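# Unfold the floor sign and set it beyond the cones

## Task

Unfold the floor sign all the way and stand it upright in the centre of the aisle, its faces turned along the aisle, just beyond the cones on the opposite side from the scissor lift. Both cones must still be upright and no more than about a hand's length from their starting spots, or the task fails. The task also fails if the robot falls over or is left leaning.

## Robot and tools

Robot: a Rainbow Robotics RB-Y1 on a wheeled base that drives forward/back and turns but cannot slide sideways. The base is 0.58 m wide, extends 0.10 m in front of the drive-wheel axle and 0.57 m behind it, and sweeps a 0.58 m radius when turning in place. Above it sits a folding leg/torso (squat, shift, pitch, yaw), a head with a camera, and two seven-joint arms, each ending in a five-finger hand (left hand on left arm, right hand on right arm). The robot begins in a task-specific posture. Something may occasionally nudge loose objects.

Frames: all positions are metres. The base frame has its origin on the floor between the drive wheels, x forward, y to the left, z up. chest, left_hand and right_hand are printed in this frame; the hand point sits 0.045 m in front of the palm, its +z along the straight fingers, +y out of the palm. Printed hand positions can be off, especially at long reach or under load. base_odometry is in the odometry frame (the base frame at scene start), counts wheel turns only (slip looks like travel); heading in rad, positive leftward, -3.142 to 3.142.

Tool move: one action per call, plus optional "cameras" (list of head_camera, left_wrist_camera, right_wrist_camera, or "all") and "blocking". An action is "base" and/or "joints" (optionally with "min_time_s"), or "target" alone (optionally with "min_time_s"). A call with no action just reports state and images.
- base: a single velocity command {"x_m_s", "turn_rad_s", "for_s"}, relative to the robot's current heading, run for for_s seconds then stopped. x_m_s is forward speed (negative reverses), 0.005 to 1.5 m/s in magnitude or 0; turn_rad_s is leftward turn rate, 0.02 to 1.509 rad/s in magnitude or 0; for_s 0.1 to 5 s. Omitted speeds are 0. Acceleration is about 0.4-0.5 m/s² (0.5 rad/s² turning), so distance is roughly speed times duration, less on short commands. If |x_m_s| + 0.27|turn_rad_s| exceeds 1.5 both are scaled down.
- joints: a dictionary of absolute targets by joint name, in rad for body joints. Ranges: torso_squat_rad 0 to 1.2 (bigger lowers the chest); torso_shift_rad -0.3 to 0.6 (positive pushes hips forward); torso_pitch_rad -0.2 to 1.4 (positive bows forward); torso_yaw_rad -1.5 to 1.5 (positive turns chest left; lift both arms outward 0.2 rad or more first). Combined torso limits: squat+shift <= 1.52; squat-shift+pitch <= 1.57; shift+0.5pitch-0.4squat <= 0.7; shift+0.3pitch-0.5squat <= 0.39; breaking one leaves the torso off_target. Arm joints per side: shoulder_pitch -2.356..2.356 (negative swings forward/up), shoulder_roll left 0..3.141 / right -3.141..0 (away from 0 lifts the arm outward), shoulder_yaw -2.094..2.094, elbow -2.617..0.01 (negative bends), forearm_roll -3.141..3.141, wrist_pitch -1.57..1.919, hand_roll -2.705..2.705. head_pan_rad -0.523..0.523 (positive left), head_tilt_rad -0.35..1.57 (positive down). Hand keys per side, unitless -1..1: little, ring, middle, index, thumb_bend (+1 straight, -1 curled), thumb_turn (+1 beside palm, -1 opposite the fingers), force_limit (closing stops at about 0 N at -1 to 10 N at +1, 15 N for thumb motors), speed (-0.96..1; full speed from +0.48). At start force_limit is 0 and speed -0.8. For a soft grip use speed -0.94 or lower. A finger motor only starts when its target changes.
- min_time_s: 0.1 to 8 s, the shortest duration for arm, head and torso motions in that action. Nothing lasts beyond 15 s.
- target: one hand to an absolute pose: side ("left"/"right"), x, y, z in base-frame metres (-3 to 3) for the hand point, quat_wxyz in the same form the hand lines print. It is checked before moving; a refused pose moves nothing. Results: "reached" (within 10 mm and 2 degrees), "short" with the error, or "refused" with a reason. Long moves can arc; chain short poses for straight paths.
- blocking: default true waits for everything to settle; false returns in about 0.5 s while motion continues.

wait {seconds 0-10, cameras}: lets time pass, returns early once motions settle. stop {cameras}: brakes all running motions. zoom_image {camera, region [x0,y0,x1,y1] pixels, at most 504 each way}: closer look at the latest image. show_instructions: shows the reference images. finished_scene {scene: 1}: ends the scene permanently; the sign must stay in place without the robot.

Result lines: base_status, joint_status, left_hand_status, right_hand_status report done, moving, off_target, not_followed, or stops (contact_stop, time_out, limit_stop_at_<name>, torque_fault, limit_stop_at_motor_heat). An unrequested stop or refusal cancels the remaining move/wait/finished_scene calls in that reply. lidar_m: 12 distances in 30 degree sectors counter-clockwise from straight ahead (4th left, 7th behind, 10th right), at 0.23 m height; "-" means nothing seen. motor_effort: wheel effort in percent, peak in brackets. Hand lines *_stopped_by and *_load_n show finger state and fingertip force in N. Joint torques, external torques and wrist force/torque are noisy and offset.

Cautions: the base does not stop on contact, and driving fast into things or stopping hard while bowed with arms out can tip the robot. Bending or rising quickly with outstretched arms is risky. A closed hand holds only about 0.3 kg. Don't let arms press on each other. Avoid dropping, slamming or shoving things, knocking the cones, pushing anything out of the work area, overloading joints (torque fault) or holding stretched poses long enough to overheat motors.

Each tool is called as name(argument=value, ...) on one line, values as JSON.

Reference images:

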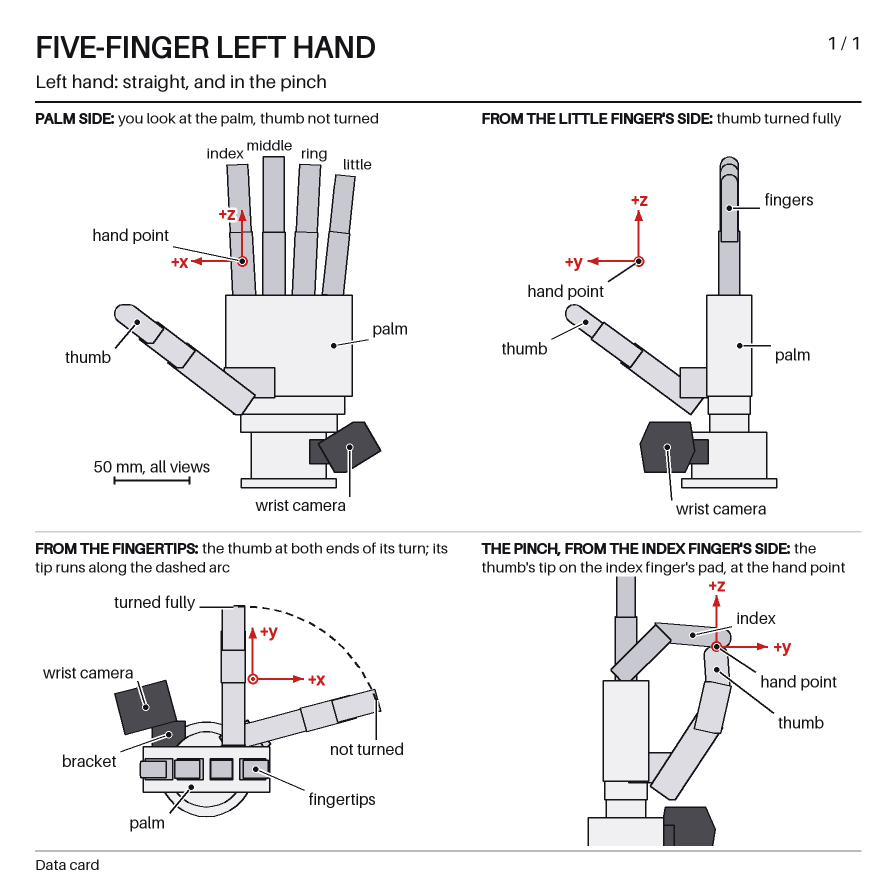

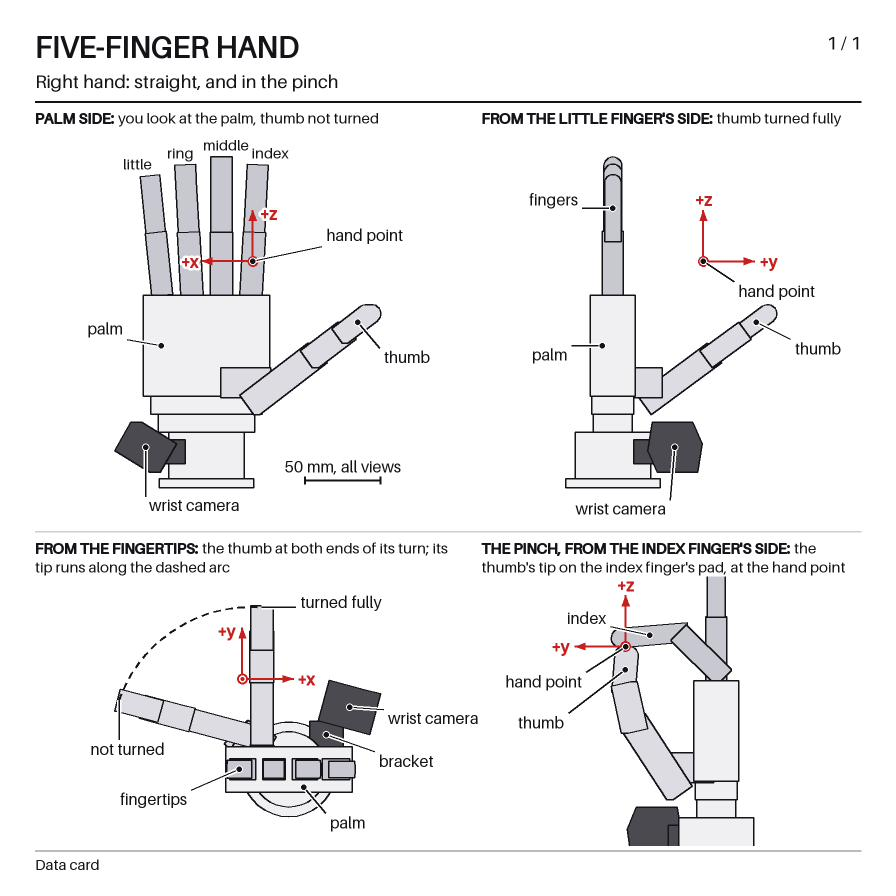

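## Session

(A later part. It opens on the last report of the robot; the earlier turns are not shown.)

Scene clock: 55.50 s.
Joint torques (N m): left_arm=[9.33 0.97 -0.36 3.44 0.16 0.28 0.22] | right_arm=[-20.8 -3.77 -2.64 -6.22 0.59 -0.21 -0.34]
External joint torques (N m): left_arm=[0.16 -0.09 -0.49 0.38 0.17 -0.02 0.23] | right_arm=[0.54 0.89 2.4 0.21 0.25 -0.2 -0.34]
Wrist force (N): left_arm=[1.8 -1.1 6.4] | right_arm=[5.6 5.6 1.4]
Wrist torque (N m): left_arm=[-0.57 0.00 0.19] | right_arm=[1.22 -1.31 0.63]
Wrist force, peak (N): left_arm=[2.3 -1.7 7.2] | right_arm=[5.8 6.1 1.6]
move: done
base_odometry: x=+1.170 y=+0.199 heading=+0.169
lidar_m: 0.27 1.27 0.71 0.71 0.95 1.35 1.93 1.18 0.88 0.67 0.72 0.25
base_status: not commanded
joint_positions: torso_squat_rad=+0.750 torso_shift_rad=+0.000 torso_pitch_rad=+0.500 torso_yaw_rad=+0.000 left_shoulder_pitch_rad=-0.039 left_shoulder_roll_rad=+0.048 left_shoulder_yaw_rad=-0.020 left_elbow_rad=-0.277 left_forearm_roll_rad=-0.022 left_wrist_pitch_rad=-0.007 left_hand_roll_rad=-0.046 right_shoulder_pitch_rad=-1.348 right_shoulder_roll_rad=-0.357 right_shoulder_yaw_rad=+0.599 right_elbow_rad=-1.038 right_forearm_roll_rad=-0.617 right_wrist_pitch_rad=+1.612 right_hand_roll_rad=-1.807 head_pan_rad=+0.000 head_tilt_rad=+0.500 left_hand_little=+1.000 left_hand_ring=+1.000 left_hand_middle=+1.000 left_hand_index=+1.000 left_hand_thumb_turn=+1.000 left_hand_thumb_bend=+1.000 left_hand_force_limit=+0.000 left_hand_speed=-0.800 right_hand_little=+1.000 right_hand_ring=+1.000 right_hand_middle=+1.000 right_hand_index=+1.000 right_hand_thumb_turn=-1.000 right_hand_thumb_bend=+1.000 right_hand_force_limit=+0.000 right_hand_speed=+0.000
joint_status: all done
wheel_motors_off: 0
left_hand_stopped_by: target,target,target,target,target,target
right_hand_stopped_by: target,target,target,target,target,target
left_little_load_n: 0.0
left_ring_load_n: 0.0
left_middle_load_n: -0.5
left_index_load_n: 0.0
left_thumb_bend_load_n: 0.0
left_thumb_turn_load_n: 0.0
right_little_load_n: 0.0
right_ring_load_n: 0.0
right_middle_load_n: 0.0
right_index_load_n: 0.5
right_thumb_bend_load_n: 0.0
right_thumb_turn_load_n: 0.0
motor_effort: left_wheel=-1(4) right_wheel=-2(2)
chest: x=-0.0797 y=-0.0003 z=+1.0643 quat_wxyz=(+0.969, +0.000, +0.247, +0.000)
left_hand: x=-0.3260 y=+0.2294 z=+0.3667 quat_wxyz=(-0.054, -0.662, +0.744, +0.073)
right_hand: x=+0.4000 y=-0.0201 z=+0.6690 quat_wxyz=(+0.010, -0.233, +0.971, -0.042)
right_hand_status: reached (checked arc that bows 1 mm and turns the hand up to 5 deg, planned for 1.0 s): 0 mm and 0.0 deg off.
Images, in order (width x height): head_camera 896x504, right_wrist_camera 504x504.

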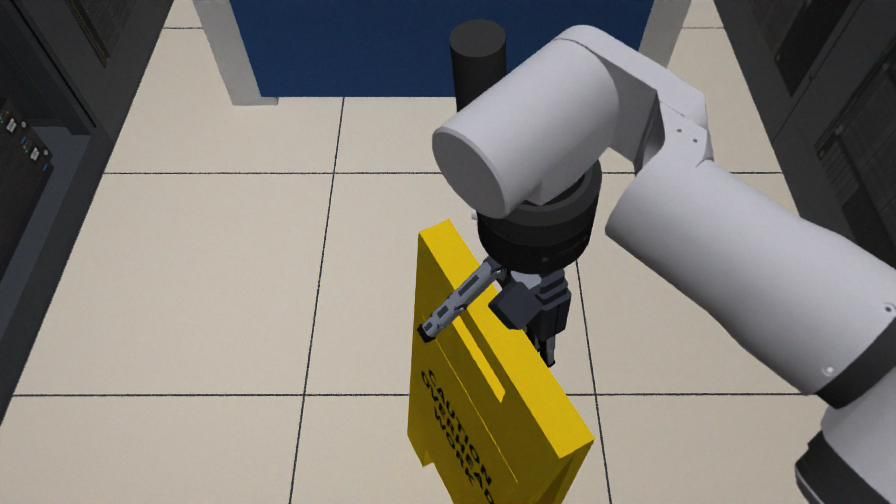

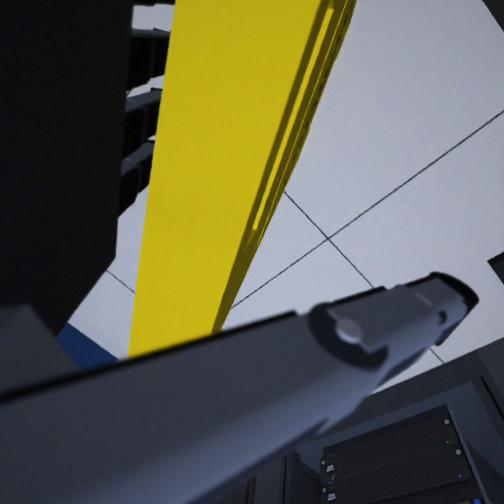

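move(target={"side": "right", "x": 0.399, "y": -0.019, "z": 0.693, "quat_wxyz": [-0.0102, 0.2332, -0.9714, 0.0424]}, min_time_s=1)

move(joints={"right_hand_speed": -0.9, "right_hand_force_limit": -0.5, "right_hand_index": 0.3, "right_hand_middle": 0.3, "right_hand_ring": 0.3, "right_hand_little": 0.3}, cameras=["head_camera", "right_wrist_camera"])

zoom_image(camera="head_camera", region=[400, 190, 620, 460])

Scene clock: 57.37 s.
Joint torques (N m): left_arm=[9.22 1.24 -0.46 3.36 0.04 0.25 0.46] | right_arm=[-21.09 -5.98 -5.91 -7.37 0.03 0 -0.2]
External joint torques (N m): left_arm=[0.05 0.18 -0.59 0.3 0.05 -0.05 0.46] | right_arm=[0.32 -1.17 -0.51 -0.95 -0.31 0 -0.2]
Wrist force (N): left_arm=[1.8 -1.1 6.6] | right_arm=[5.3 6.1 1.3]
Wrist torque (N m): left_arm=[-0.54 0.04 0.23] | right_arm=[1.30 -1.28 0.62]
Wrist force, peak (N): left_arm=[2.2 -1.3 7.5] | right_arm=[5.8 6.1 1.7]
move: done
base_odometry: x=+1.170 y=+0.199 heading=+0.169
lidar_m: 0.27 1.27 0.70 0.71 0.94 1.35 1.92 1.17 0.88 0.67 0.72 0.25
base_status: not commanded
joint_positions: torso_squat_rad=+0.750 torso_shift_rad=+0.000 torso_pitch_rad=+0.500 torso_yaw_rad=+0.000 left_shoulder_pitch_rad=-0.039 left_shoulder_roll_rad=+0.048 left_shoulder_yaw_rad=-0.020 left_elbow_rad=-0.277 left_forearm_roll_rad=-0.022 left_wrist_pitch_rad=-0.007 left_hand_roll_rad=-0.046 right_shoulder_pitch_rad=-1.360 right_shoulder_roll_rad=-0.380 right_shoulder_yaw_rad=+0.586 right_elbow_rad=-1.119 right_forearm_roll_rad=-0.636 right_wrist_pitch_rad=+1.689 right_hand_roll_rad=-1.832 head_pan_rad=+0.000 head_tilt_rad=+0.500 left_hand_little=+1.000 left_hand_ring=+1.000 left_hand_middle=+1.000 left_hand_index=+1.000 left_hand_thumb_turn=+1.000 left_hand_thumb_bend=+1.000 left_hand_force_limit=+0.000 left_hand_speed=-0.800 right_hand_little=+1.000 right_hand_ring=+1.000 right_hand_middle=+1.000 right_hand_index=+1.000 right_hand_thumb_turn=-1.000 right_hand_thumb_bend=+1.000 right_hand_force_limit=+0.000 right_hand_speed=+0.000
joint_status: all done
wheel_motors_off: 0
left_hand_stopped_by: target,target,target,target,target,target
right_hand_stopped_by: target,target,target,target,target,target
left_little_load_n: 0.0
left_ring_load_n: 0.0
left_middle_load_n: 0.0
left_index_load_n: 0.0
left_thumb_bend_load_n: 0.0
left_thumb_turn_load_n: 0.0
right_little_load_n: 0.0
right_ring_load_n: 0.0
right_middle_load_n: 0.0
right_index_load_n: 0.0
right_thumb_bend_load_n: 0.0
right_thumb_turn_load_n: 0.0
motor_effort: left_wheel=+0(4) right_wheel=-1(2)
chest: x=-0.0797 y=-0.0003 z=+1.0643 quat_wxyz=(+0.969, +0.000, +0.247, +0.000)
left_hand: x=-0.3260 y=+0.2294 z=+0.3667 quat_wxyz=(-0.054, -0.662, +0.744, +0.073)
right_hand: x=+0.3989 y=-0.0190 z=+0.6928 quat_wxyz=(+0.010, -0.233, +0.971, -0.043)
right_hand_status: reached (checked arc that bows 2 mm and turns the hand up to 0 deg, planned for 1.0 s): 0 mm and 0.0 deg off.
pictures: none

Scene clock: 60.37 s.
Joint torques (N m): left_arm=[8.79 1.15 -1.1 3.3 0.01 0.09 0.39] | right_arm=[-20.37 -5.46 -6.51 -7.36 -0.01 -0.08 -0.21]
External joint torques (N m): left_arm=[-0.37 0.1 -1.23 0.24 0.02 -0.21 0.39] | right_arm=[1.03 -0.65 -1.1 -0.94 -0.34 -0.08 -0.21]
Wrist force (N): left_arm=[1.7 -1.3 7.0] | right_arm=[5.5 5.5 1.1]
Wrist torque (N m): left_arm=[-0.61 0.07 0.19] | right_arm=[1.24 -1.26 0.62]
Wrist force, peak (N): left_arm=[1.6 -2.2 7.1] | right_arm=[5.0 6.6 1.8]
move: done
base_odometry: x=+1.170 y=+0.199 heading=+0.169
lidar_m: 0.24 1.27 0.70 0.70 0.95 1.35 1.92 1.18 0.88 0.66 0.74 0.25
base_status: not commanded
joint_positions: torso_squat_rad=+0.750 torso_shift_rad=+0.000 torso_pitch_rad=+0.500 torso_yaw_rad=+0.000 left_shoulder_pitch_rad=-0.039 left_shoulder_roll_rad=+0.048 left_shoulder_yaw_rad=-0.020 left_elbow_rad=-0.277 left_forearm_roll_rad=-0.022 left_wrist_pitch_rad=-0.007 left_hand_roll_rad=-0.046 right_shoulder_pitch_rad=-1.360 right_shoulder_roll_rad=-0.380 right_shoulder_yaw_rad=+0.586 right_elbow_rad=-1.119 right_forearm_roll_rad=-0.636 right_wrist_pitch_rad=+1.689 right_hand_roll_rad=-1.832 head_pan_rad=+0.000 head_tilt_rad=+0.500 left_hand_little=+1.000 left_hand_ring=+1.000 left_hand_middle=+1.000 left_hand_index=+1.000 left_hand_thumb_turn=+1.000 left_hand_thumb_bend=+1.000 left_hand_force_limit=+0.000 left_hand_speed=-0.800 right_hand_little=+0.300 right_hand_ring=+0.300 right_hand_middle=+0.300 right_hand_index=+0.300 right_hand_thumb_turn=-1.000 right_hand_thumb_bend=+1.000 right_hand_force_limit=-0.500 right_hand_speed=-0.900
joint_status: all done
wheel_motors_off: 0
left_hand_stopped_by: target,target,target,target,target,target
right_hand_stopped_by: target,target,target,target,target,target
left_little_load_n: 0.0
left_ring_load_n: -0.5
left_middle_load_n: 0.0
left_index_load_n: 0.0
left_thumb_bend_load_n: 0.0
left_thumb_turn_load_n: 0.0
right_little_load_n: 0.0
right_ring_load_n: 0.0
right_middle_load_n: 0.5
right_index_load_n: 0.0
right_thumb_bend_load_n: 0.0
right_thumb_turn_load_n: 0.0
motor_effort: left_wheel=-1(5) right_wheel=-2(2)
chest: x=-0.0797 y=-0.0003 z=+1.0643 quat_wxyz=(+0.969, +0.000, +0.247, +0.000)
left_hand: x=-0.3260 y=+0.2294 z=+0.3667 quat_wxyz=(-0.054, -0.662, +0.744, +0.073)
right_hand: x=+0.3989 y=-0.0190 z=+0.6928 quat_wxyz=(+0.010, -0.233, +0.971, -0.043)
Images, in order (width x height): head_camera 896x504, right_wrist_camera 504x504.

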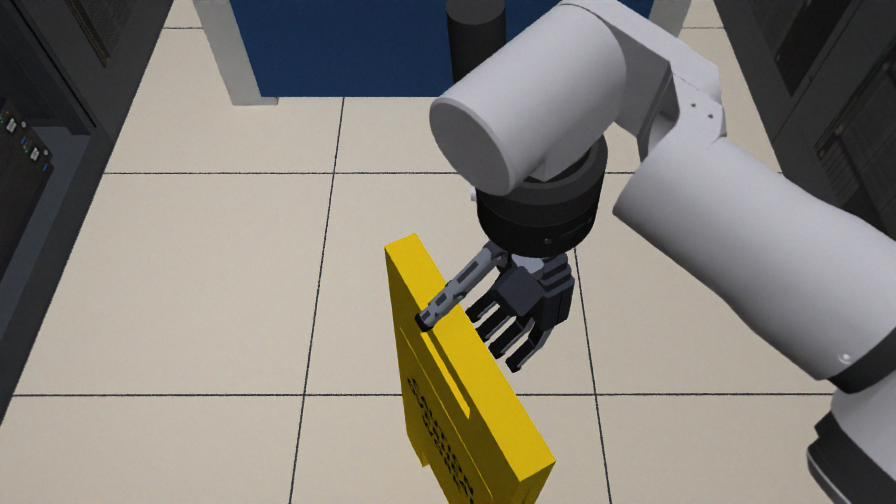

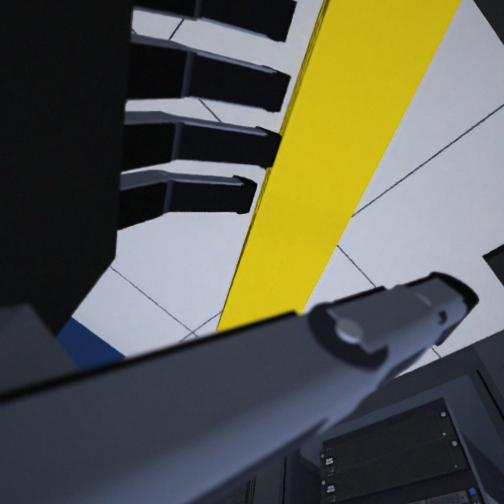

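Scaled by 1.867 from the camera's image (finer frame: 1280x720).

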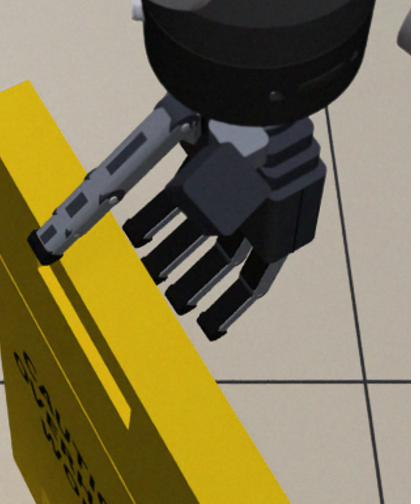

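move(joints={"right_hand_index": 1.0, "right_hand_middle": 1.0, "right_hand_ring": 1.0, "right_hand_little": 1.0}, cameras=["head_camera", "right_wrist_camera"])

Scene clock: 64.27 s.
Joint torques (N m): left_arm=[9.07 0.77 -0.63 3.07 0.13 0.25 0.25] | right_arm=[-20.77 -5.55 -6.31 -7.43 -0.1 0.11 -0.3]
External joint torques (N m): left_arm=[-0.1 -0.28 -0.76 0.01 0.14 -0.05 0.25] | right_arm=[0.64 -0.73 -0.91 -1.01 -0.43 0.11 -0.3]
Wrist force (N): left_arm=[2.1 -1.0 7.1] | right_arm=[5.0 5.6 1.6]
Wrist torque (N m): left_arm=[-0.54 -0.02 0.23] | right_arm=[1.23 -1.24 0.58]
Wrist force, peak (N): left_arm=[1.8 -1.3 7.3] | right_arm=[5.9 6.5 1.3]
move: done
base_odometry: x=+1.170 y=+0.199 heading=+0.169
lidar_m: 0.25 1.25 0.70 0.70 0.95 1.33 1.91 1.17 0.88 0.67 0.73 0.23
base_status: not commanded
joint_positions: torso_squat_rad=+0.750 torso_shift_rad=+0.000 torso_pitch_rad=+0.500 torso_yaw_rad=+0.000 left_shoulder_pitch_rad=-0.039 left_shoulder_roll_rad=+0.048 left_shoulder_yaw_rad=-0.020 left_elbow_rad=-0.277 left_forearm_roll_rad=-0.022 left_wrist_pitch_rad=-0.007 left_hand_roll_rad=-0.046 right_shoulder_pitch_rad=-1.360 right_shoulder_roll_rad=-0.380 right_shoulder_yaw_rad=+0.586 right_elbow_rad=-1.119 right_forearm_roll_rad=-0.636 right_wrist_pitch_rad=+1.689 right_hand_roll_rad=-1.832 head_pan_rad=+0.000 head_tilt_rad=+0.500 left_hand_little=+1.000 left_hand_ring=+1.000 left_hand_middle=+1.000 left_hand_index=+1.000 left_hand_thumb_turn=+1.000 left_hand_thumb_bend=+1.000 left_hand_force_limit=+0.000 left_hand_speed=-0.800 right_hand_little=+1.000 right_hand_ring=+1.000 right_hand_middle=+1.000 right_hand_index=+1.000 right_hand_thumb_turn=-1.000 right_hand_thumb_bend=+1.000 right_hand_force_limit=-0.500 right_hand_speed=-0.900
joint_status: all done
wheel_motors_off: 0
left_hand_stopped_by: target,target,target,target,target,target
right_hand_stopped_by: target,target,target,target,target,target
left_little_load_n: 0.0
left_ring_load_n: 0.0
left_middle_load_n: 0.5
left_index_load_n: 0.0
left_thumb_bend_load_n: 0.0
left_thumb_turn_load_n: 0.0
right_little_load_n: 0.0
right_ring_load_n: 0.0
right_middle_load_n: 0.0
right_index_load_n: 0.0
right_thumb_bend_load_n: 0.0
right_thumb_turn_load_n: 0.0
motor_effort: left_wheel=+0(4) right_wheel=-2(2)
chest: x=-0.0797 y=-0.0003 z=+1.0643 quat_wxyz=(+0.969, +0.000, +0.247, +0.000)
left_hand: x=-0.3260 y=+0.2294 z=+0.3667 quat_wxyz=(-0.054, -0.662, +0.744, +0.073)
right_hand: x=+0.3989 y=-0.0190 z=+0.6928 quat_wxyz=(+0.010, -0.233, +0.971, -0.043)
Images, in order (width x height): head_camera 896x504, right_wrist_camera 504x504.

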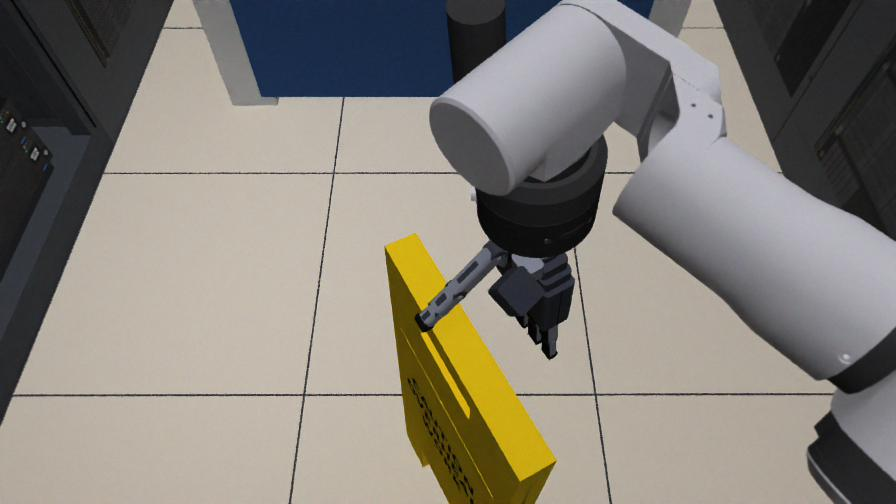

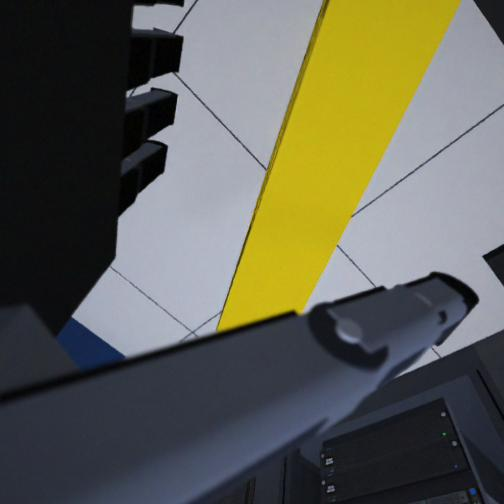

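move(joints={"head_tilt_rad": 0.85, "head_pan_rad": 0.1}, cameras=["head_camera"])

Scene clock: 65.37 s.
Joint torques (N m): left_arm=[9.03 1.04 -0.99 3.29 -0.02 0.19 0.2] | right_arm=[-20.4 -5.52 -6.12 -7.27 0.05 -0.11 -0.2]
External joint torques (N m): left_arm=[-0.14 -0.02 -1.12 0.22 -0.01 -0.1 0.2] | right_arm=[1.01 -0.7 -0.72 -0.85 -0.29 -0.11 -0.2]
Wrist force (N): left_arm=[1.7 -0.8 6.3] | right_arm=[5.2 5.7 1.3]
Wrist torque (N m): left_arm=[-0.47 0.03 0.17] | right_arm=[1.23 -1.22 0.61]
Wrist force, peak (N): left_arm=[1.6 -1.8 7.4] | right_arm=[5.1 6.4 2.0]
move: done
base_odometry: x=+1.170 y=+0.199 heading=+0.169
lidar_m: 0.24 1.26 0.71 0.70 0.94 1.34 1.93 1.17 0.88 0.66 0.72 0.24
base_status: not commanded
joint_positions: torso_squat_rad=+0.750 torso_shift_rad=+0.000 torso_pitch_rad=+0.500 torso_yaw_rad=+0.000 left_shoulder_pitch_rad=-0.039 left_shoulder_roll_rad=+0.048 left_shoulder_yaw_rad=-0.020 left_elbow_rad=-0.277 left_forearm_roll_rad=-0.022 left_wrist_pitch_rad=-0.007 left_hand_roll_rad=-0.046 right_shoulder_pitch_rad=-1.360 right_shoulder_roll_rad=-0.380 right_shoulder_yaw_rad=+0.586 right_elbow_rad=-1.119 right_forearm_roll_rad=-0.636 right_wrist_pitch_rad=+1.689 right_hand_roll_rad=-1.832 head_pan_rad=+0.100 head_tilt_rad=+0.850 left_hand_little=+1.000 left_hand_ring=+1.000 left_hand_middle=+1.000 left_hand_index=+1.000 left_hand_thumb_turn=+1.000 left_hand_thumb_bend=+1.000 left_hand_force_limit=+0.000 left_hand_speed=-0.800 right_hand_little=+1.000 right_hand_ring=+1.000 right_hand_middle=+1.000 right_hand_index=+1.000 right_hand_thumb_turn=-1.000 right_hand_thumb_bend=+1.000 right_hand_force_limit=-0.500 right_hand_speed=-0.900
joint_status: all done
wheel_motors_off: 0
left_hand_stopped_by: target,target,target,target,target,target
right_hand_stopped_by: target,target,target,target,target,target
left_little_load_n: 0.5
left_ring_load_n: 0.0
left_middle_load_n: -0.5
left_index_load_n: 0.0
left_thumb_bend_load_n: 0.0
left_thumb_turn_load_n: 0.0
right_little_load_n: 0.0
right_ring_load_n: 0.0
right_middle_load_n: 0.0
right_index_load_n: 0.0
right_thumb_bend_load_n: -0.5
right_thumb_turn_load_n: 0.0
motor_effort: left_wheel=+1(4) right_wheel=-2(2)
chest: x=-0.0797 y=-0.0003 z=+1.0643 quat_wxyz=(+0.969, +0.000, +0.247, +0.000)
left_hand: x=-0.3260 y=+0.2294 z=+0.3667 quat_wxyz=(-0.054, -0.662, +0.744, +0.073)
right_hand: x=+0.3989 y=-0.0190 z=+0.6928 quat_wxyz=(+0.010, -0.233, +0.971, -0.043)
Images, in order (width x height): head_camera 896x504.

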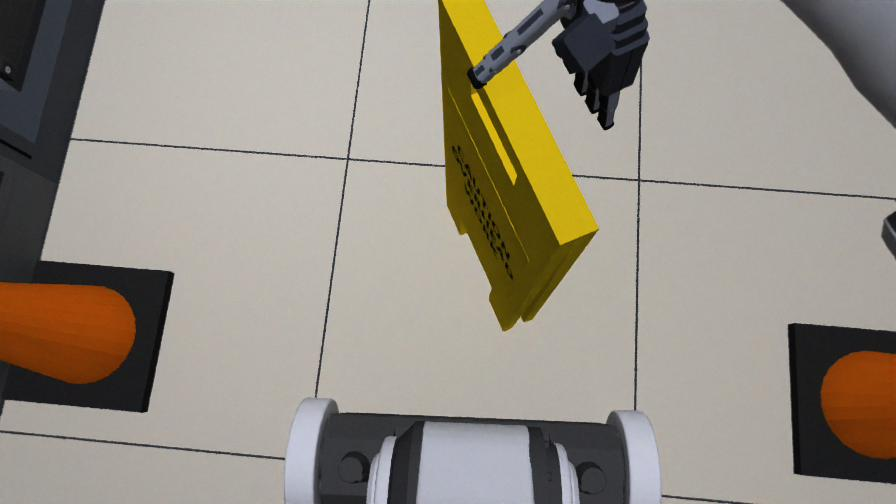

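move(cameras=["all"])

Scene clock: 66.27 s.
Joint torques (N m): left_arm=[8.9 1.01 -1.05 3.43 -0.06 0.29 0.23] | right_arm=[-20.6 -5.23 -6.3 -7.22 0.05 -0.08 -0.21]
External joint torques (N m): left_arm=[-0.27 -0.05 -1.18 0.36 -0.05 -0.01 0.23] | right_arm=[0.81 -0.41 -0.89 -0.8 -0.29 -0.08 -0.21]
Wrist force (N): left_arm=[2.2 -1.6 6.8] | right_arm=[5.1 5.9 1.5]
Wrist torque (N m): left_arm=[-0.68 -0.04 0.27] | right_arm=[1.25 -1.24 0.63]
Wrist force, peak (N): left_arm=[2.2 -1.6 6.8] | right_arm=[5.5 6.1 1.6]
base_odometry: x=+1.170 y=+0.199 heading=+0.169
lidar_m: 0.23 1.26 0.69 0.71 0.94 1.35 1.92 1.17 0.89 0.66 0.72 0.24
base_status: not commanded
joint_positions: torso_squat_rad=+0.750 torso_shift_rad=+0.000 torso_pitch_rad=+0.500 torso_yaw_rad=+0.000 left_shoulder_pitch_rad=-0.039 left_shoulder_roll_rad=+0.048 left_shoulder_yaw_rad=-0.020 left_elbow_rad=-0.277 left_forearm_roll_rad=-0.022 left_wrist_pitch_rad=-0.007 left_hand_roll_rad=-0.046 right_shoulder_pitch_rad=-1.360 right_shoulder_roll_rad=-0.380 right_shoulder_yaw_rad=+0.586 right_elbow_rad=-1.119 right_forearm_roll_rad=-0.636 right_wrist_pitch_rad=+1.689 right_hand_roll_rad=-1.832 head_pan_rad=+0.100 head_tilt_rad=+0.850 left_hand_little=+1.000 left_hand_ring=+1.000 left_hand_middle=+1.000 left_hand_index=+1.000 left_hand_thumb_turn=+1.000 left_hand_thumb_bend=+1.000 left_hand_force_limit=+0.000 left_hand_speed=-0.800 right_hand_little=+1.000 right_hand_ring=+1.000 right_hand_middle=+1.000 right_hand_index=+1.000 right_hand_thumb_turn=-1.000 right_hand_thumb_bend=+1.000 right_hand_force_limit=-0.500 right_hand_speed=-0.900
joint_status: all done
wheel_motors_off: 0
left_hand_stopped_by: target,target,target,target,target,target
right_hand_stopped_by: target,target,target,target,target,target
left_little_load_n: -0.5
left_ring_load_n: 0.0
left_middle_load_n: 0.5
left_index_load_n: 0.0
left_thumb_bend_load_n: 0.0
left_thumb_turn_load_n: 0.0
right_little_load_n: 0.0
right_ring_load_n: 0.0
right_middle_load_n: 0.0
right_index_load_n: 0.0
right_thumb_bend_load_n: 0.0
right_thumb_turn_load_n: 0.0
motor_effort: left_wheel=+2(4) right_wheel=-2(2)
chest: x=-0.0797 y=-0.0003 z=+1.0643 quat_wxyz=(+0.969, +0.000, +0.247, +0.000) (m; base frame)
left_hand: x=-0.3260 y=+0.2294 z=+0.3667 quat_wxyz=(-0.054, -0.662, +0.744, +0.073) (m; base frame)
right_hand: x=+0.3989 y=-0.0190 z=+0.6928 quat_wxyz=(+0.010, -0.233, +0.971, -0.043) (m; base frame)
pictures: head_camera, left_wrist_camera, right_wrist_camera
Images, in order (width x height): head_camera 896x504, left_wrist_camera 504x504, right_wrist_camera 504x504.

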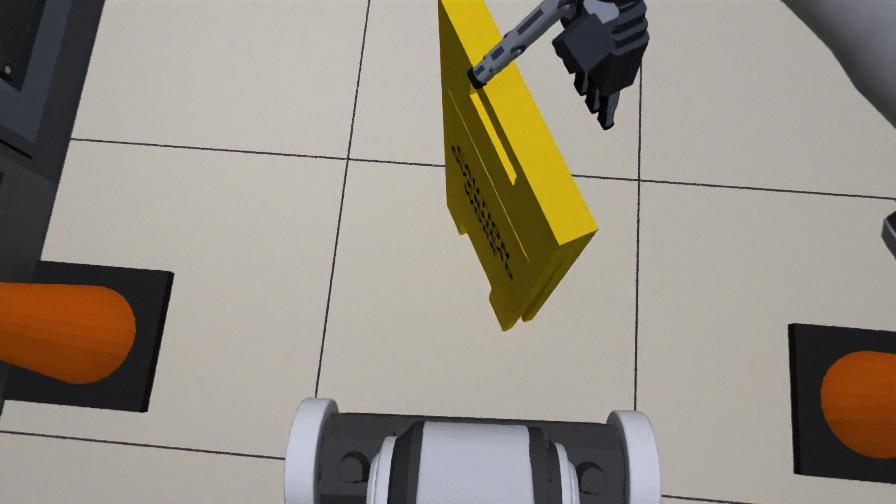

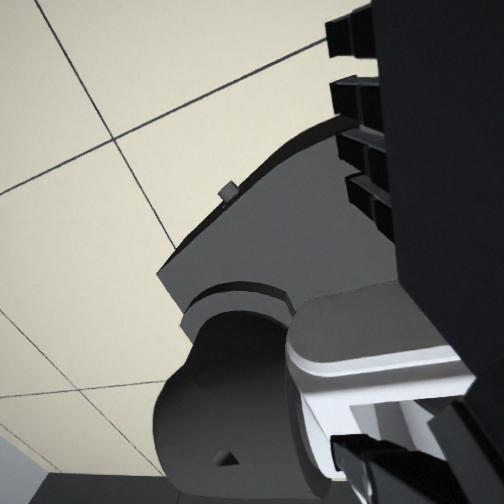

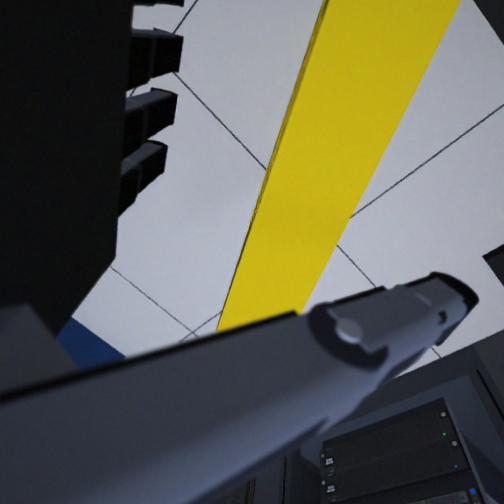

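zoom_image(camera="head_camera", region=[400, 0, 660, 350])

zoom_image(camera="right_wrist_camera", region=[100, 0, 504, 504])

Scaled by 1.440 from the camera's image (finer frame: 1280x720).

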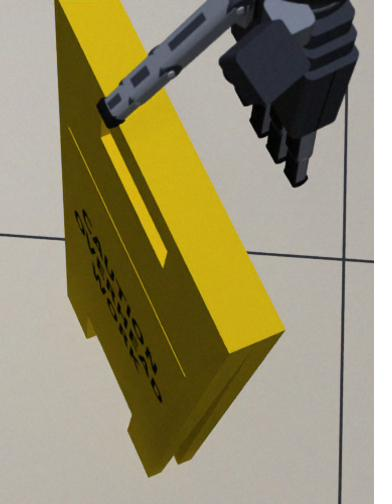

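Scaled by 1.000.

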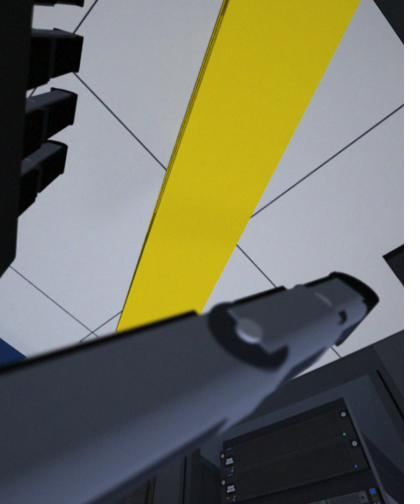

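zoom_image(camera="head_camera", region=[430, 60, 610, 340])

Scaled by 1.800 from the camera's image (finer frame: 1280x720).

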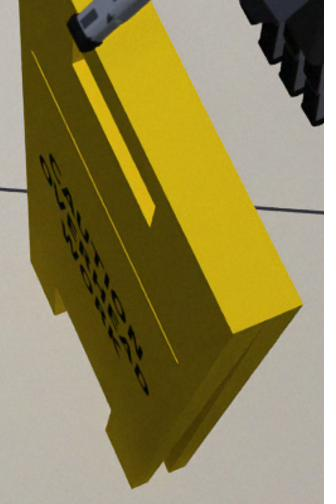

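move(joints={"right_hand_force_limit": -0.9, "right_hand_speed": -0.85, "right_hand_thumb_bend": 0.3}, cameras=["head_camera", "right_wrist_camera"])

Scene clock: 81.50 s.
Joint torques (N m): left_arm=[9.08 0.83 -1.06 3.29 -0.03 0.09 0.24] | right_arm=[-20.77 -5.02 -6.35 -7.48 0.15 -0.12 -0.24]
External joint torques (N m): left_arm=[-0.09 -0.22 -1.19 0.22 -0.02 -0.21 0.24] | right_arm=[0.64 -0.2 -0.94 -1.06 -0.19 -0.12 -0.25]
Wrist force (N): left_arm=[1.4 -1.6 6.8] | right_arm=[5.3 5.6 1.1]
Wrist torque (N m): left_arm=[-0.71 0.09 0.13] | right_arm=[1.26 -1.28 0.56]
Wrist force, peak (N): left_arm=[2.2 -1.5 7.4] | right_arm=[5.8 6.1 1.8]
move: done
base_odometry: x=+1.170 y=+0.199 heading=+0.169
lidar_m: 0.25 1.26 0.71 0.70 0.95 1.35 1.92 1.18 0.88 0.67 0.72 0.25
base_status: not commanded
joint_positions: torso_squat_rad=+0.750 torso_shift_rad=+0.000 torso_pitch_rad=+0.500 torso_yaw_rad=+0.000 left_shoulder_pitch_rad=-0.039 left_shoulder_roll_rad=+0.048 left_shoulder_yaw_rad=-0.020 left_elbow_rad=-0.277 left_forearm_roll_rad=-0.022 left_wrist_pitch_rad=-0.007 left_hand_roll_rad=-0.046 right_shoulder_pitch_rad=-1.360 right_shoulder_roll_rad=-0.380 right_shoulder_yaw_rad=+0.586 right_elbow_rad=-1.119 right_forearm_roll_rad=-0.636 right_wrist_pitch_rad=+1.689 right_hand_roll_rad=-1.832 head_pan_rad=+0.100 head_tilt_rad=+0.850 left_hand_little=+1.000 left_hand_ring=+1.000 left_hand_middle=+1.000 left_hand_index=+1.000 left_hand_thumb_turn=+1.000 left_hand_thumb_bend=+1.000 left_hand_force_limit=+0.000 left_hand_speed=-0.800 right_hand_little=+1.000 right_hand_ring=+1.000 right_hand_middle=+1.000 right_hand_index=+1.000 right_hand_thumb_turn=-1.000 right_hand_thumb_bend=+0.300 right_hand_force_limit=-0.900 right_hand_speed=-0.850
joint_status: all done
wheel_motors_off: 0
left_hand_stopped_by: target,target,target,target,target,target
right_hand_stopped_by: target,target,target,target,target,target
left_little_load_n: 0.0
left_ring_load_n: 0.0
left_middle_load_n: 0.0
left_index_load_n: 0.0
left_thumb_bend_load_n: -0.5
left_thumb_turn_load_n: 0.0
right_little_load_n: 0.0
right_ring_load_n: 0.0
right_middle_load_n: 0.0
right_index_load_n: 0.0
right_thumb_bend_load_n: 0.0
right_thumb_turn_load_n: 0.0
motor_effort: left_wheel=+0(5) right_wheel=-1(2)
chest: x=-0.0797 y=-0.0003 z=+1.0643 quat_wxyz=(+0.969, +0.000, +0.247, +0.000)
left_hand: x=-0.3260 y=+0.2294 z=+0.3667 quat_wxyz=(-0.054, -0.662, +0.744, +0.073)
right_hand: x=+0.3989 y=-0.0190 z=+0.6928 quat_wxyz=(+0.010, -0.233, +0.971, -0.043)
Images, in order (width x height): head_camera 896x504, right_wrist_camera 504x504.

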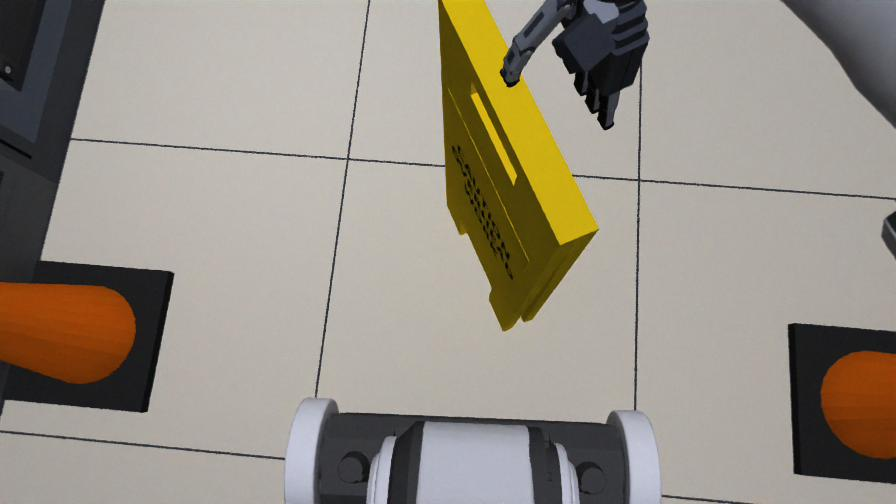

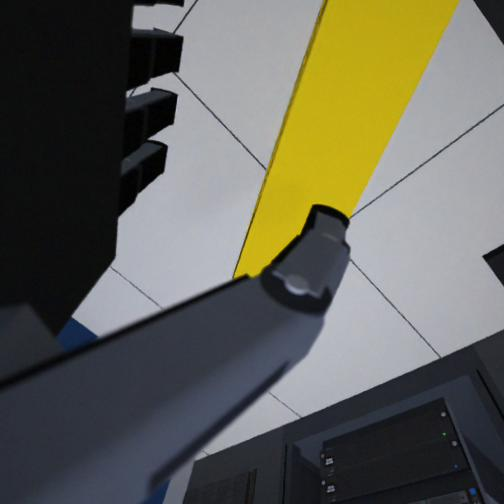

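move(joints={"right_hand_thumb_bend": 1.0, "right_hand_speed": -0.6})

move(target={"side": "right", "x": 0.3904, "y": -0.0031, "z": 0.688, "quat_wxyz": [0.0102, -0.2332, 0.9714, -0.0424]}, min_time_s=1.0)

move(target={"side": "right", "x": 0.3904, "y": -0.0031, "z": 0.655, "quat_wxyz": [0.0102, -0.2332, 0.9714, -0.0424]}, min_time_s=1.5, cameras=["head_camera", "right_wrist_camera"])

Scene clock: 84.13 s.
Joint torques (N m): left_arm=[9.07 1.19 -0.66 3.5 -0.04 0.14 -0.04] | right_arm=[-20.77 -5.63 -6.2 -7.38 0.09 -0.01 -0.21]
External joint torques (N m): left_arm=[-0.1 0.14 -0.79 0.43 -0.03 -0.16 -0.03] | right_arm=[0.64 -0.81 -0.79 -0.97 -0.25 -0.01 -0.21]
Wrist force (N): left_arm=[2.0 -1.5 7.1] | right_arm=[5.6 6.2 1.3]
Wrist torque (N m): left_arm=[-0.68 0.02 0.25] | right_arm=[1.33 -1.31 0.64]
Wrist force, peak (N): left_arm=[1.5 -2.4 7.4] | right_arm=[5.6 6.3 1.5]
move: done
base_odometry: x=+1.170 y=+0.199 heading=+0.169
lidar_m: 0.25 1.26 0.71 0.70 0.95 1.36 1.92 1.17 0.88 0.67 0.72 0.24
base_status: not commanded
joint_positions: torso_squat_rad=+0.750 torso_shift_rad=+0.000 torso_pitch_rad=+0.500 torso_yaw_rad=+0.000 left_shoulder_pitch_rad=-0.039 left_shoulder_roll_rad=+0.048 left_shoulder_yaw_rad=-0.020 left_elbow_rad=-0.277 left_forearm_roll_rad=-0.022 left_wrist_pitch_rad=-0.007 left_hand_roll_rad=-0.046 right_shoulder_pitch_rad=-1.360 right_shoulder_roll_rad=-0.380 right_shoulder_yaw_rad=+0.586 right_elbow_rad=-1.119 right_forearm_roll_rad=-0.636 right_wrist_pitch_rad=+1.689 right_hand_roll_rad=-1.832 head_pan_rad=+0.100 head_tilt_rad=+0.850 left_hand_little=+1.000 left_hand_ring=+1.000 left_hand_middle=+1.000 left_hand_index=+1.000 left_hand_thumb_turn=+1.000 left_hand_thumb_bend=+1.000 left_hand_force_limit=+0.000 left_hand_speed=-0.800 right_hand_little=+1.000 right_hand_ring=+1.000 right_hand_middle=+1.000 right_hand_index=+1.000 right_hand_thumb_turn=-1.000 right_hand_thumb_bend=+1.000 right_hand_force_limit=-0.900 right_hand_speed=-0.600
joint_status: all done
wheel_motors_off: 0
left_hand_stopped_by: target,target,target,target,target,target
right_hand_stopped_by: target,target,target,target,target,target
left_little_load_n: 0.0
left_ring_load_n: 0.0
left_middle_load_n: 0.0
left_index_load_n: 0.0
left_thumb_bend_load_n: 0.0
left_thumb_turn_load_n: 0.0
right_little_load_n: 0.0
right_ring_load_n: 0.0
right_middle_load_n: 0.0
right_index_load_n: 0.0
right_thumb_bend_load_n: -0.5
right_thumb_turn_load_n: 0.0
motor_effort: left_wheel=+1(4) right_wheel=-1(2)
chest: x=-0.0797 y=-0.0003 z=+1.0643 quat_wxyz=(+0.969, +0.000, +0.247, +0.000)
left_hand: x=-0.3260 y=+0.2294 z=+0.3667 quat_wxyz=(-0.054, -0.662, +0.744, +0.073)
right_hand: x=+0.3989 y=-0.0190 z=+0.6928 quat_wxyz=(+0.010, -0.233, +0.971, -0.043)
pictures: none

Scene clock: 85.47 s.
Joint torques (N m): left_arm=[8.91 1.3 -0.58 3.69 -0.21 0.28 0.18] | right_arm=[-19.24 -3.66 -2.91 -7.51 0.68 0.07 -0.25]
External joint torques (N m): left_arm=[-0.26 0.25 -0.7 0.63 -0.2 -0.02 0.18] | right_arm=[1.96 0.52 2.43 -1.01 0.35 0.06 -0.25]
Wrist force (N): left_arm=[1.6 -1.2 6.5] | right_arm=[4.9 6.1 1.6]
Wrist torque (N m): left_arm=[-0.56 0.04 0.18] | right_arm=[1.35 -1.22 0.61]
Wrist force, peak (N): left_arm=[1.8 -1.5 7.6] | right_arm=[5.9 5.8 1.5]
move: done
base_odometry: x=+1.170 y=+0.199 heading=+0.169
lidar_m: 0.24 1.26 0.70 0.70 0.95 1.35 1.92 1.17 0.89 0.67 0.75 0.24
base_status: not commanded
joint_positions: torso_squat_rad=+0.750 torso_shift_rad=+0.000 torso_pitch_rad=+0.500 torso_yaw_rad=+0.000 left_shoulder_pitch_rad=-0.039 left_shoulder_roll_rad=+0.048 left_shoulder_yaw_rad=-0.020 left_elbow_rad=-0.277 left_forearm_roll_rad=-0.022 left_wrist_pitch_rad=-0.007 left_hand_roll_rad=-0.046 right_shoulder_pitch_rad=-1.354 right_shoulder_roll_rad=-0.349 right_shoulder_yaw_rad=+0.601 right_elbow_rad=-1.128 right_forearm_roll_rad=-0.621 right_wrist_pitch_rad=+1.690 right_hand_roll_rad=-1.867 head_pan_rad=+0.100 head_tilt_rad=+0.850 left_hand_little=+1.000 left_hand_ring=+1.000 left_hand_middle=+1.000 left_hand_index=+1.000 left_hand_thumb_turn=+1.000 left_hand_thumb_bend=+1.000 left_hand_force_limit=+0.000 left_hand_speed=-0.800 right_hand_little=+1.000 right_hand_ring=+1.000 right_hand_middle=+1.000 right_hand_index=+1.000 right_hand_thumb_turn=-1.000 right_hand_thumb_bend=+1.000 right_hand_force_limit=-0.900 right_hand_speed=-0.600
joint_status: all done
wheel_motors_off: 0
left_hand_stopped_by: target,target,target,target,target,target
right_hand_stopped_by: target,target,target,target,target,target
left_little_load_n: 0.0
left_ring_load_n: 0.0
left_middle_load_n: 0.0
left_index_load_n: 0.0
left_thumb_bend_load_n: 0.0
left_thumb_turn_load_n: 0.0
right_little_load_n: 0.0
right_ring_load_n: 0.0
right_middle_load_n: 0.0
right_index_load_n: 0.0
right_thumb_bend_load_n: 0.0
right_thumb_turn_load_n: 0.0
motor_effort: left_wheel=+0(3) right_wheel=-2(2)
chest: x=-0.0797 y=-0.0003 z=+1.0643 quat_wxyz=(+0.969, +0.000, +0.247, +0.000)
left_hand: x=-0.3260 y=+0.2294 z=+0.3667 quat_wxyz=(-0.054, -0.662, +0.744, +0.073)
right_hand: x=+0.3903 y=-0.0034 z=+0.6887 quat_wxyz=(+0.010, -0.233, +0.971, -0.042)
right_hand_status: reached (checked arc that bows 0 mm and turns the hand up to 0 deg, planned for 1.0 s): 1 mm and 0.1 deg off.
pictures: none

Scene clock: 87.30 s.
Joint torques (N m): left_arm=[8.8 0.65 -0.75 3.74 0.03 0.29 0.24] | right_arm=[-18.98 -3.29 -2.68 -6.24 0.6 -0.2 0.06]
External joint torques (N m): left_arm=[-0.37 -0.4 -0.88 0.67 0.04 -0.01 0.24] | right_arm=[2.07 0.55 2.14 0.28 0.26 -0.19 0.06]
Wrist force (N): left_arm=[1.9 -1.1 6.7] | right_arm=[5.1 5.7 2.1]
Wrist torque (N m): left_arm=[-0.56 0.00 0.21] | right_arm=[1.19 -1.29 0.72]
Wrist force, peak (N): left_arm=[1.9 -1.9 7.3] | right_arm=[5.4 6.7 1.6]
move: done
base_odometry: x=+1.170 y=+0.199 heading=+0.169
lidar_m: 0.24 1.26 0.70 0.71 0.94 1.35 1.92 1.17 0.88 0.66 0.73 0.25
base_status: not commanded
joint_positions: torso_squat_rad=+0.750 torso_shift_rad=+0.000 torso_pitch_rad=+0.500 torso_yaw_rad=+0.000 left_shoulder_pitch_rad=-0.039 left_shoulder_roll_rad=+0.048 left_shoulder_yaw_rad=-0.020 left_elbow_rad=-0.277 left_forearm_roll_rad=-0.022 left_wrist_pitch_rad=-0.007 left_hand_roll_rad=-0.046 right_shoulder_pitch_rad=-1.338 right_shoulder_roll_rad=-0.313 right_shoulder_yaw_rad=+0.622 right_elbow_rad=-1.018 right_forearm_roll_rad=-0.593 right_wrist_pitch_rad=+1.583 right_hand_roll_rad=-1.839 head_pan_rad=+0.100 head_tilt_rad=+0.850 left_hand_little=+1.000 left_hand_ring=+1.000 left_hand_middle=+1.000 left_hand_index=+1.000 left_hand_thumb_turn=+1.000 left_hand_thumb_bend=+1.000 left_hand_force_limit=+0.000 left_hand_speed=-0.800 right_hand_little=+1.000 right_hand_ring=+1.000 right_hand_middle=+1.000 right_hand_index=+1.000 right_hand_thumb_turn=-1.000 right_hand_thumb_bend=+1.000 right_hand_force_limit=-0.900 right_hand_speed=-0.600
joint_status: all done
wheel_motors_off: 0
left_hand_stopped_by: target,target,target,target,target,target
right_hand_stopped_by: target,target,target,target,target,target
left_little_load_n: 0.0
left_ring_load_n: 0.0
left_middle_load_n: 0.0
left_index_load_n: 0.0
left_thumb_bend_load_n: 0.0
left_thumb_turn_load_n: 0.0
right_little_load_n: 0.0
right_ring_load_n: 0.0
right_middle_load_n: 0.0
right_index_load_n: 0.0
right_thumb_bend_load_n: 0.0
right_thumb_turn_load_n: 0.0
motor_effort: left_wheel=-3(4) right_wheel=-2(2)
chest: x=-0.0797 y=-0.0003 z=+1.0642 quat_wxyz=(+0.969, +0.000, +0.247, +0.000)
left_hand: x=-0.3260 y=+0.2294 z=+0.3667 quat_wxyz=(-0.054, -0.662, +0.744, +0.073)
right_hand: x=+0.3904 y=-0.0033 z=+0.6553 quat_wxyz=(+0.011, -0.233, +0.972, -0.042)
right_hand_status: reached (checked arc that bows 3 mm and turns the hand up to 1 deg, planned for 1.5 s): 0 mm and 0.1 deg off.
Images, in order (width x height): head_camera 896x504, right_wrist_camera 504x504.

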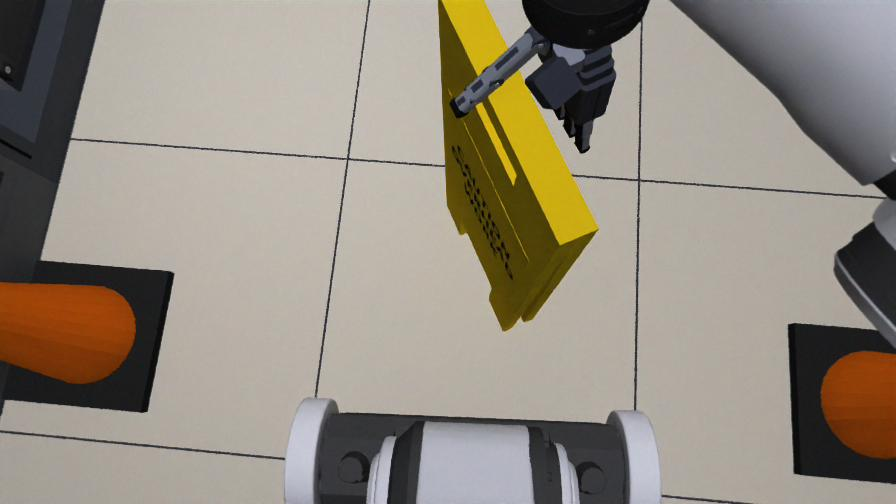

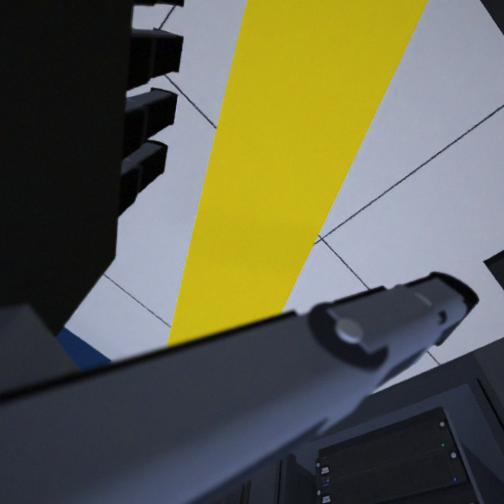

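zoom_image(camera="head_camera", region=[440, 60, 600, 200])

Scaled by 3.150 from the camera's image (finer frame: 1280x720).

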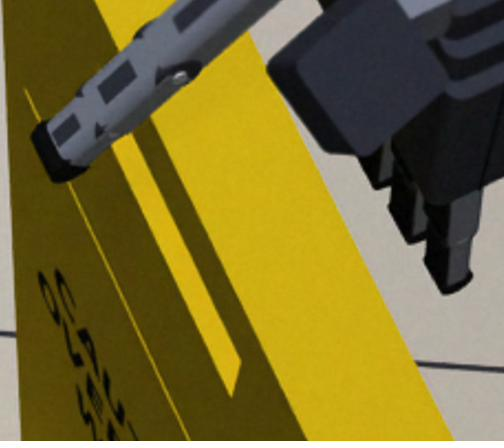

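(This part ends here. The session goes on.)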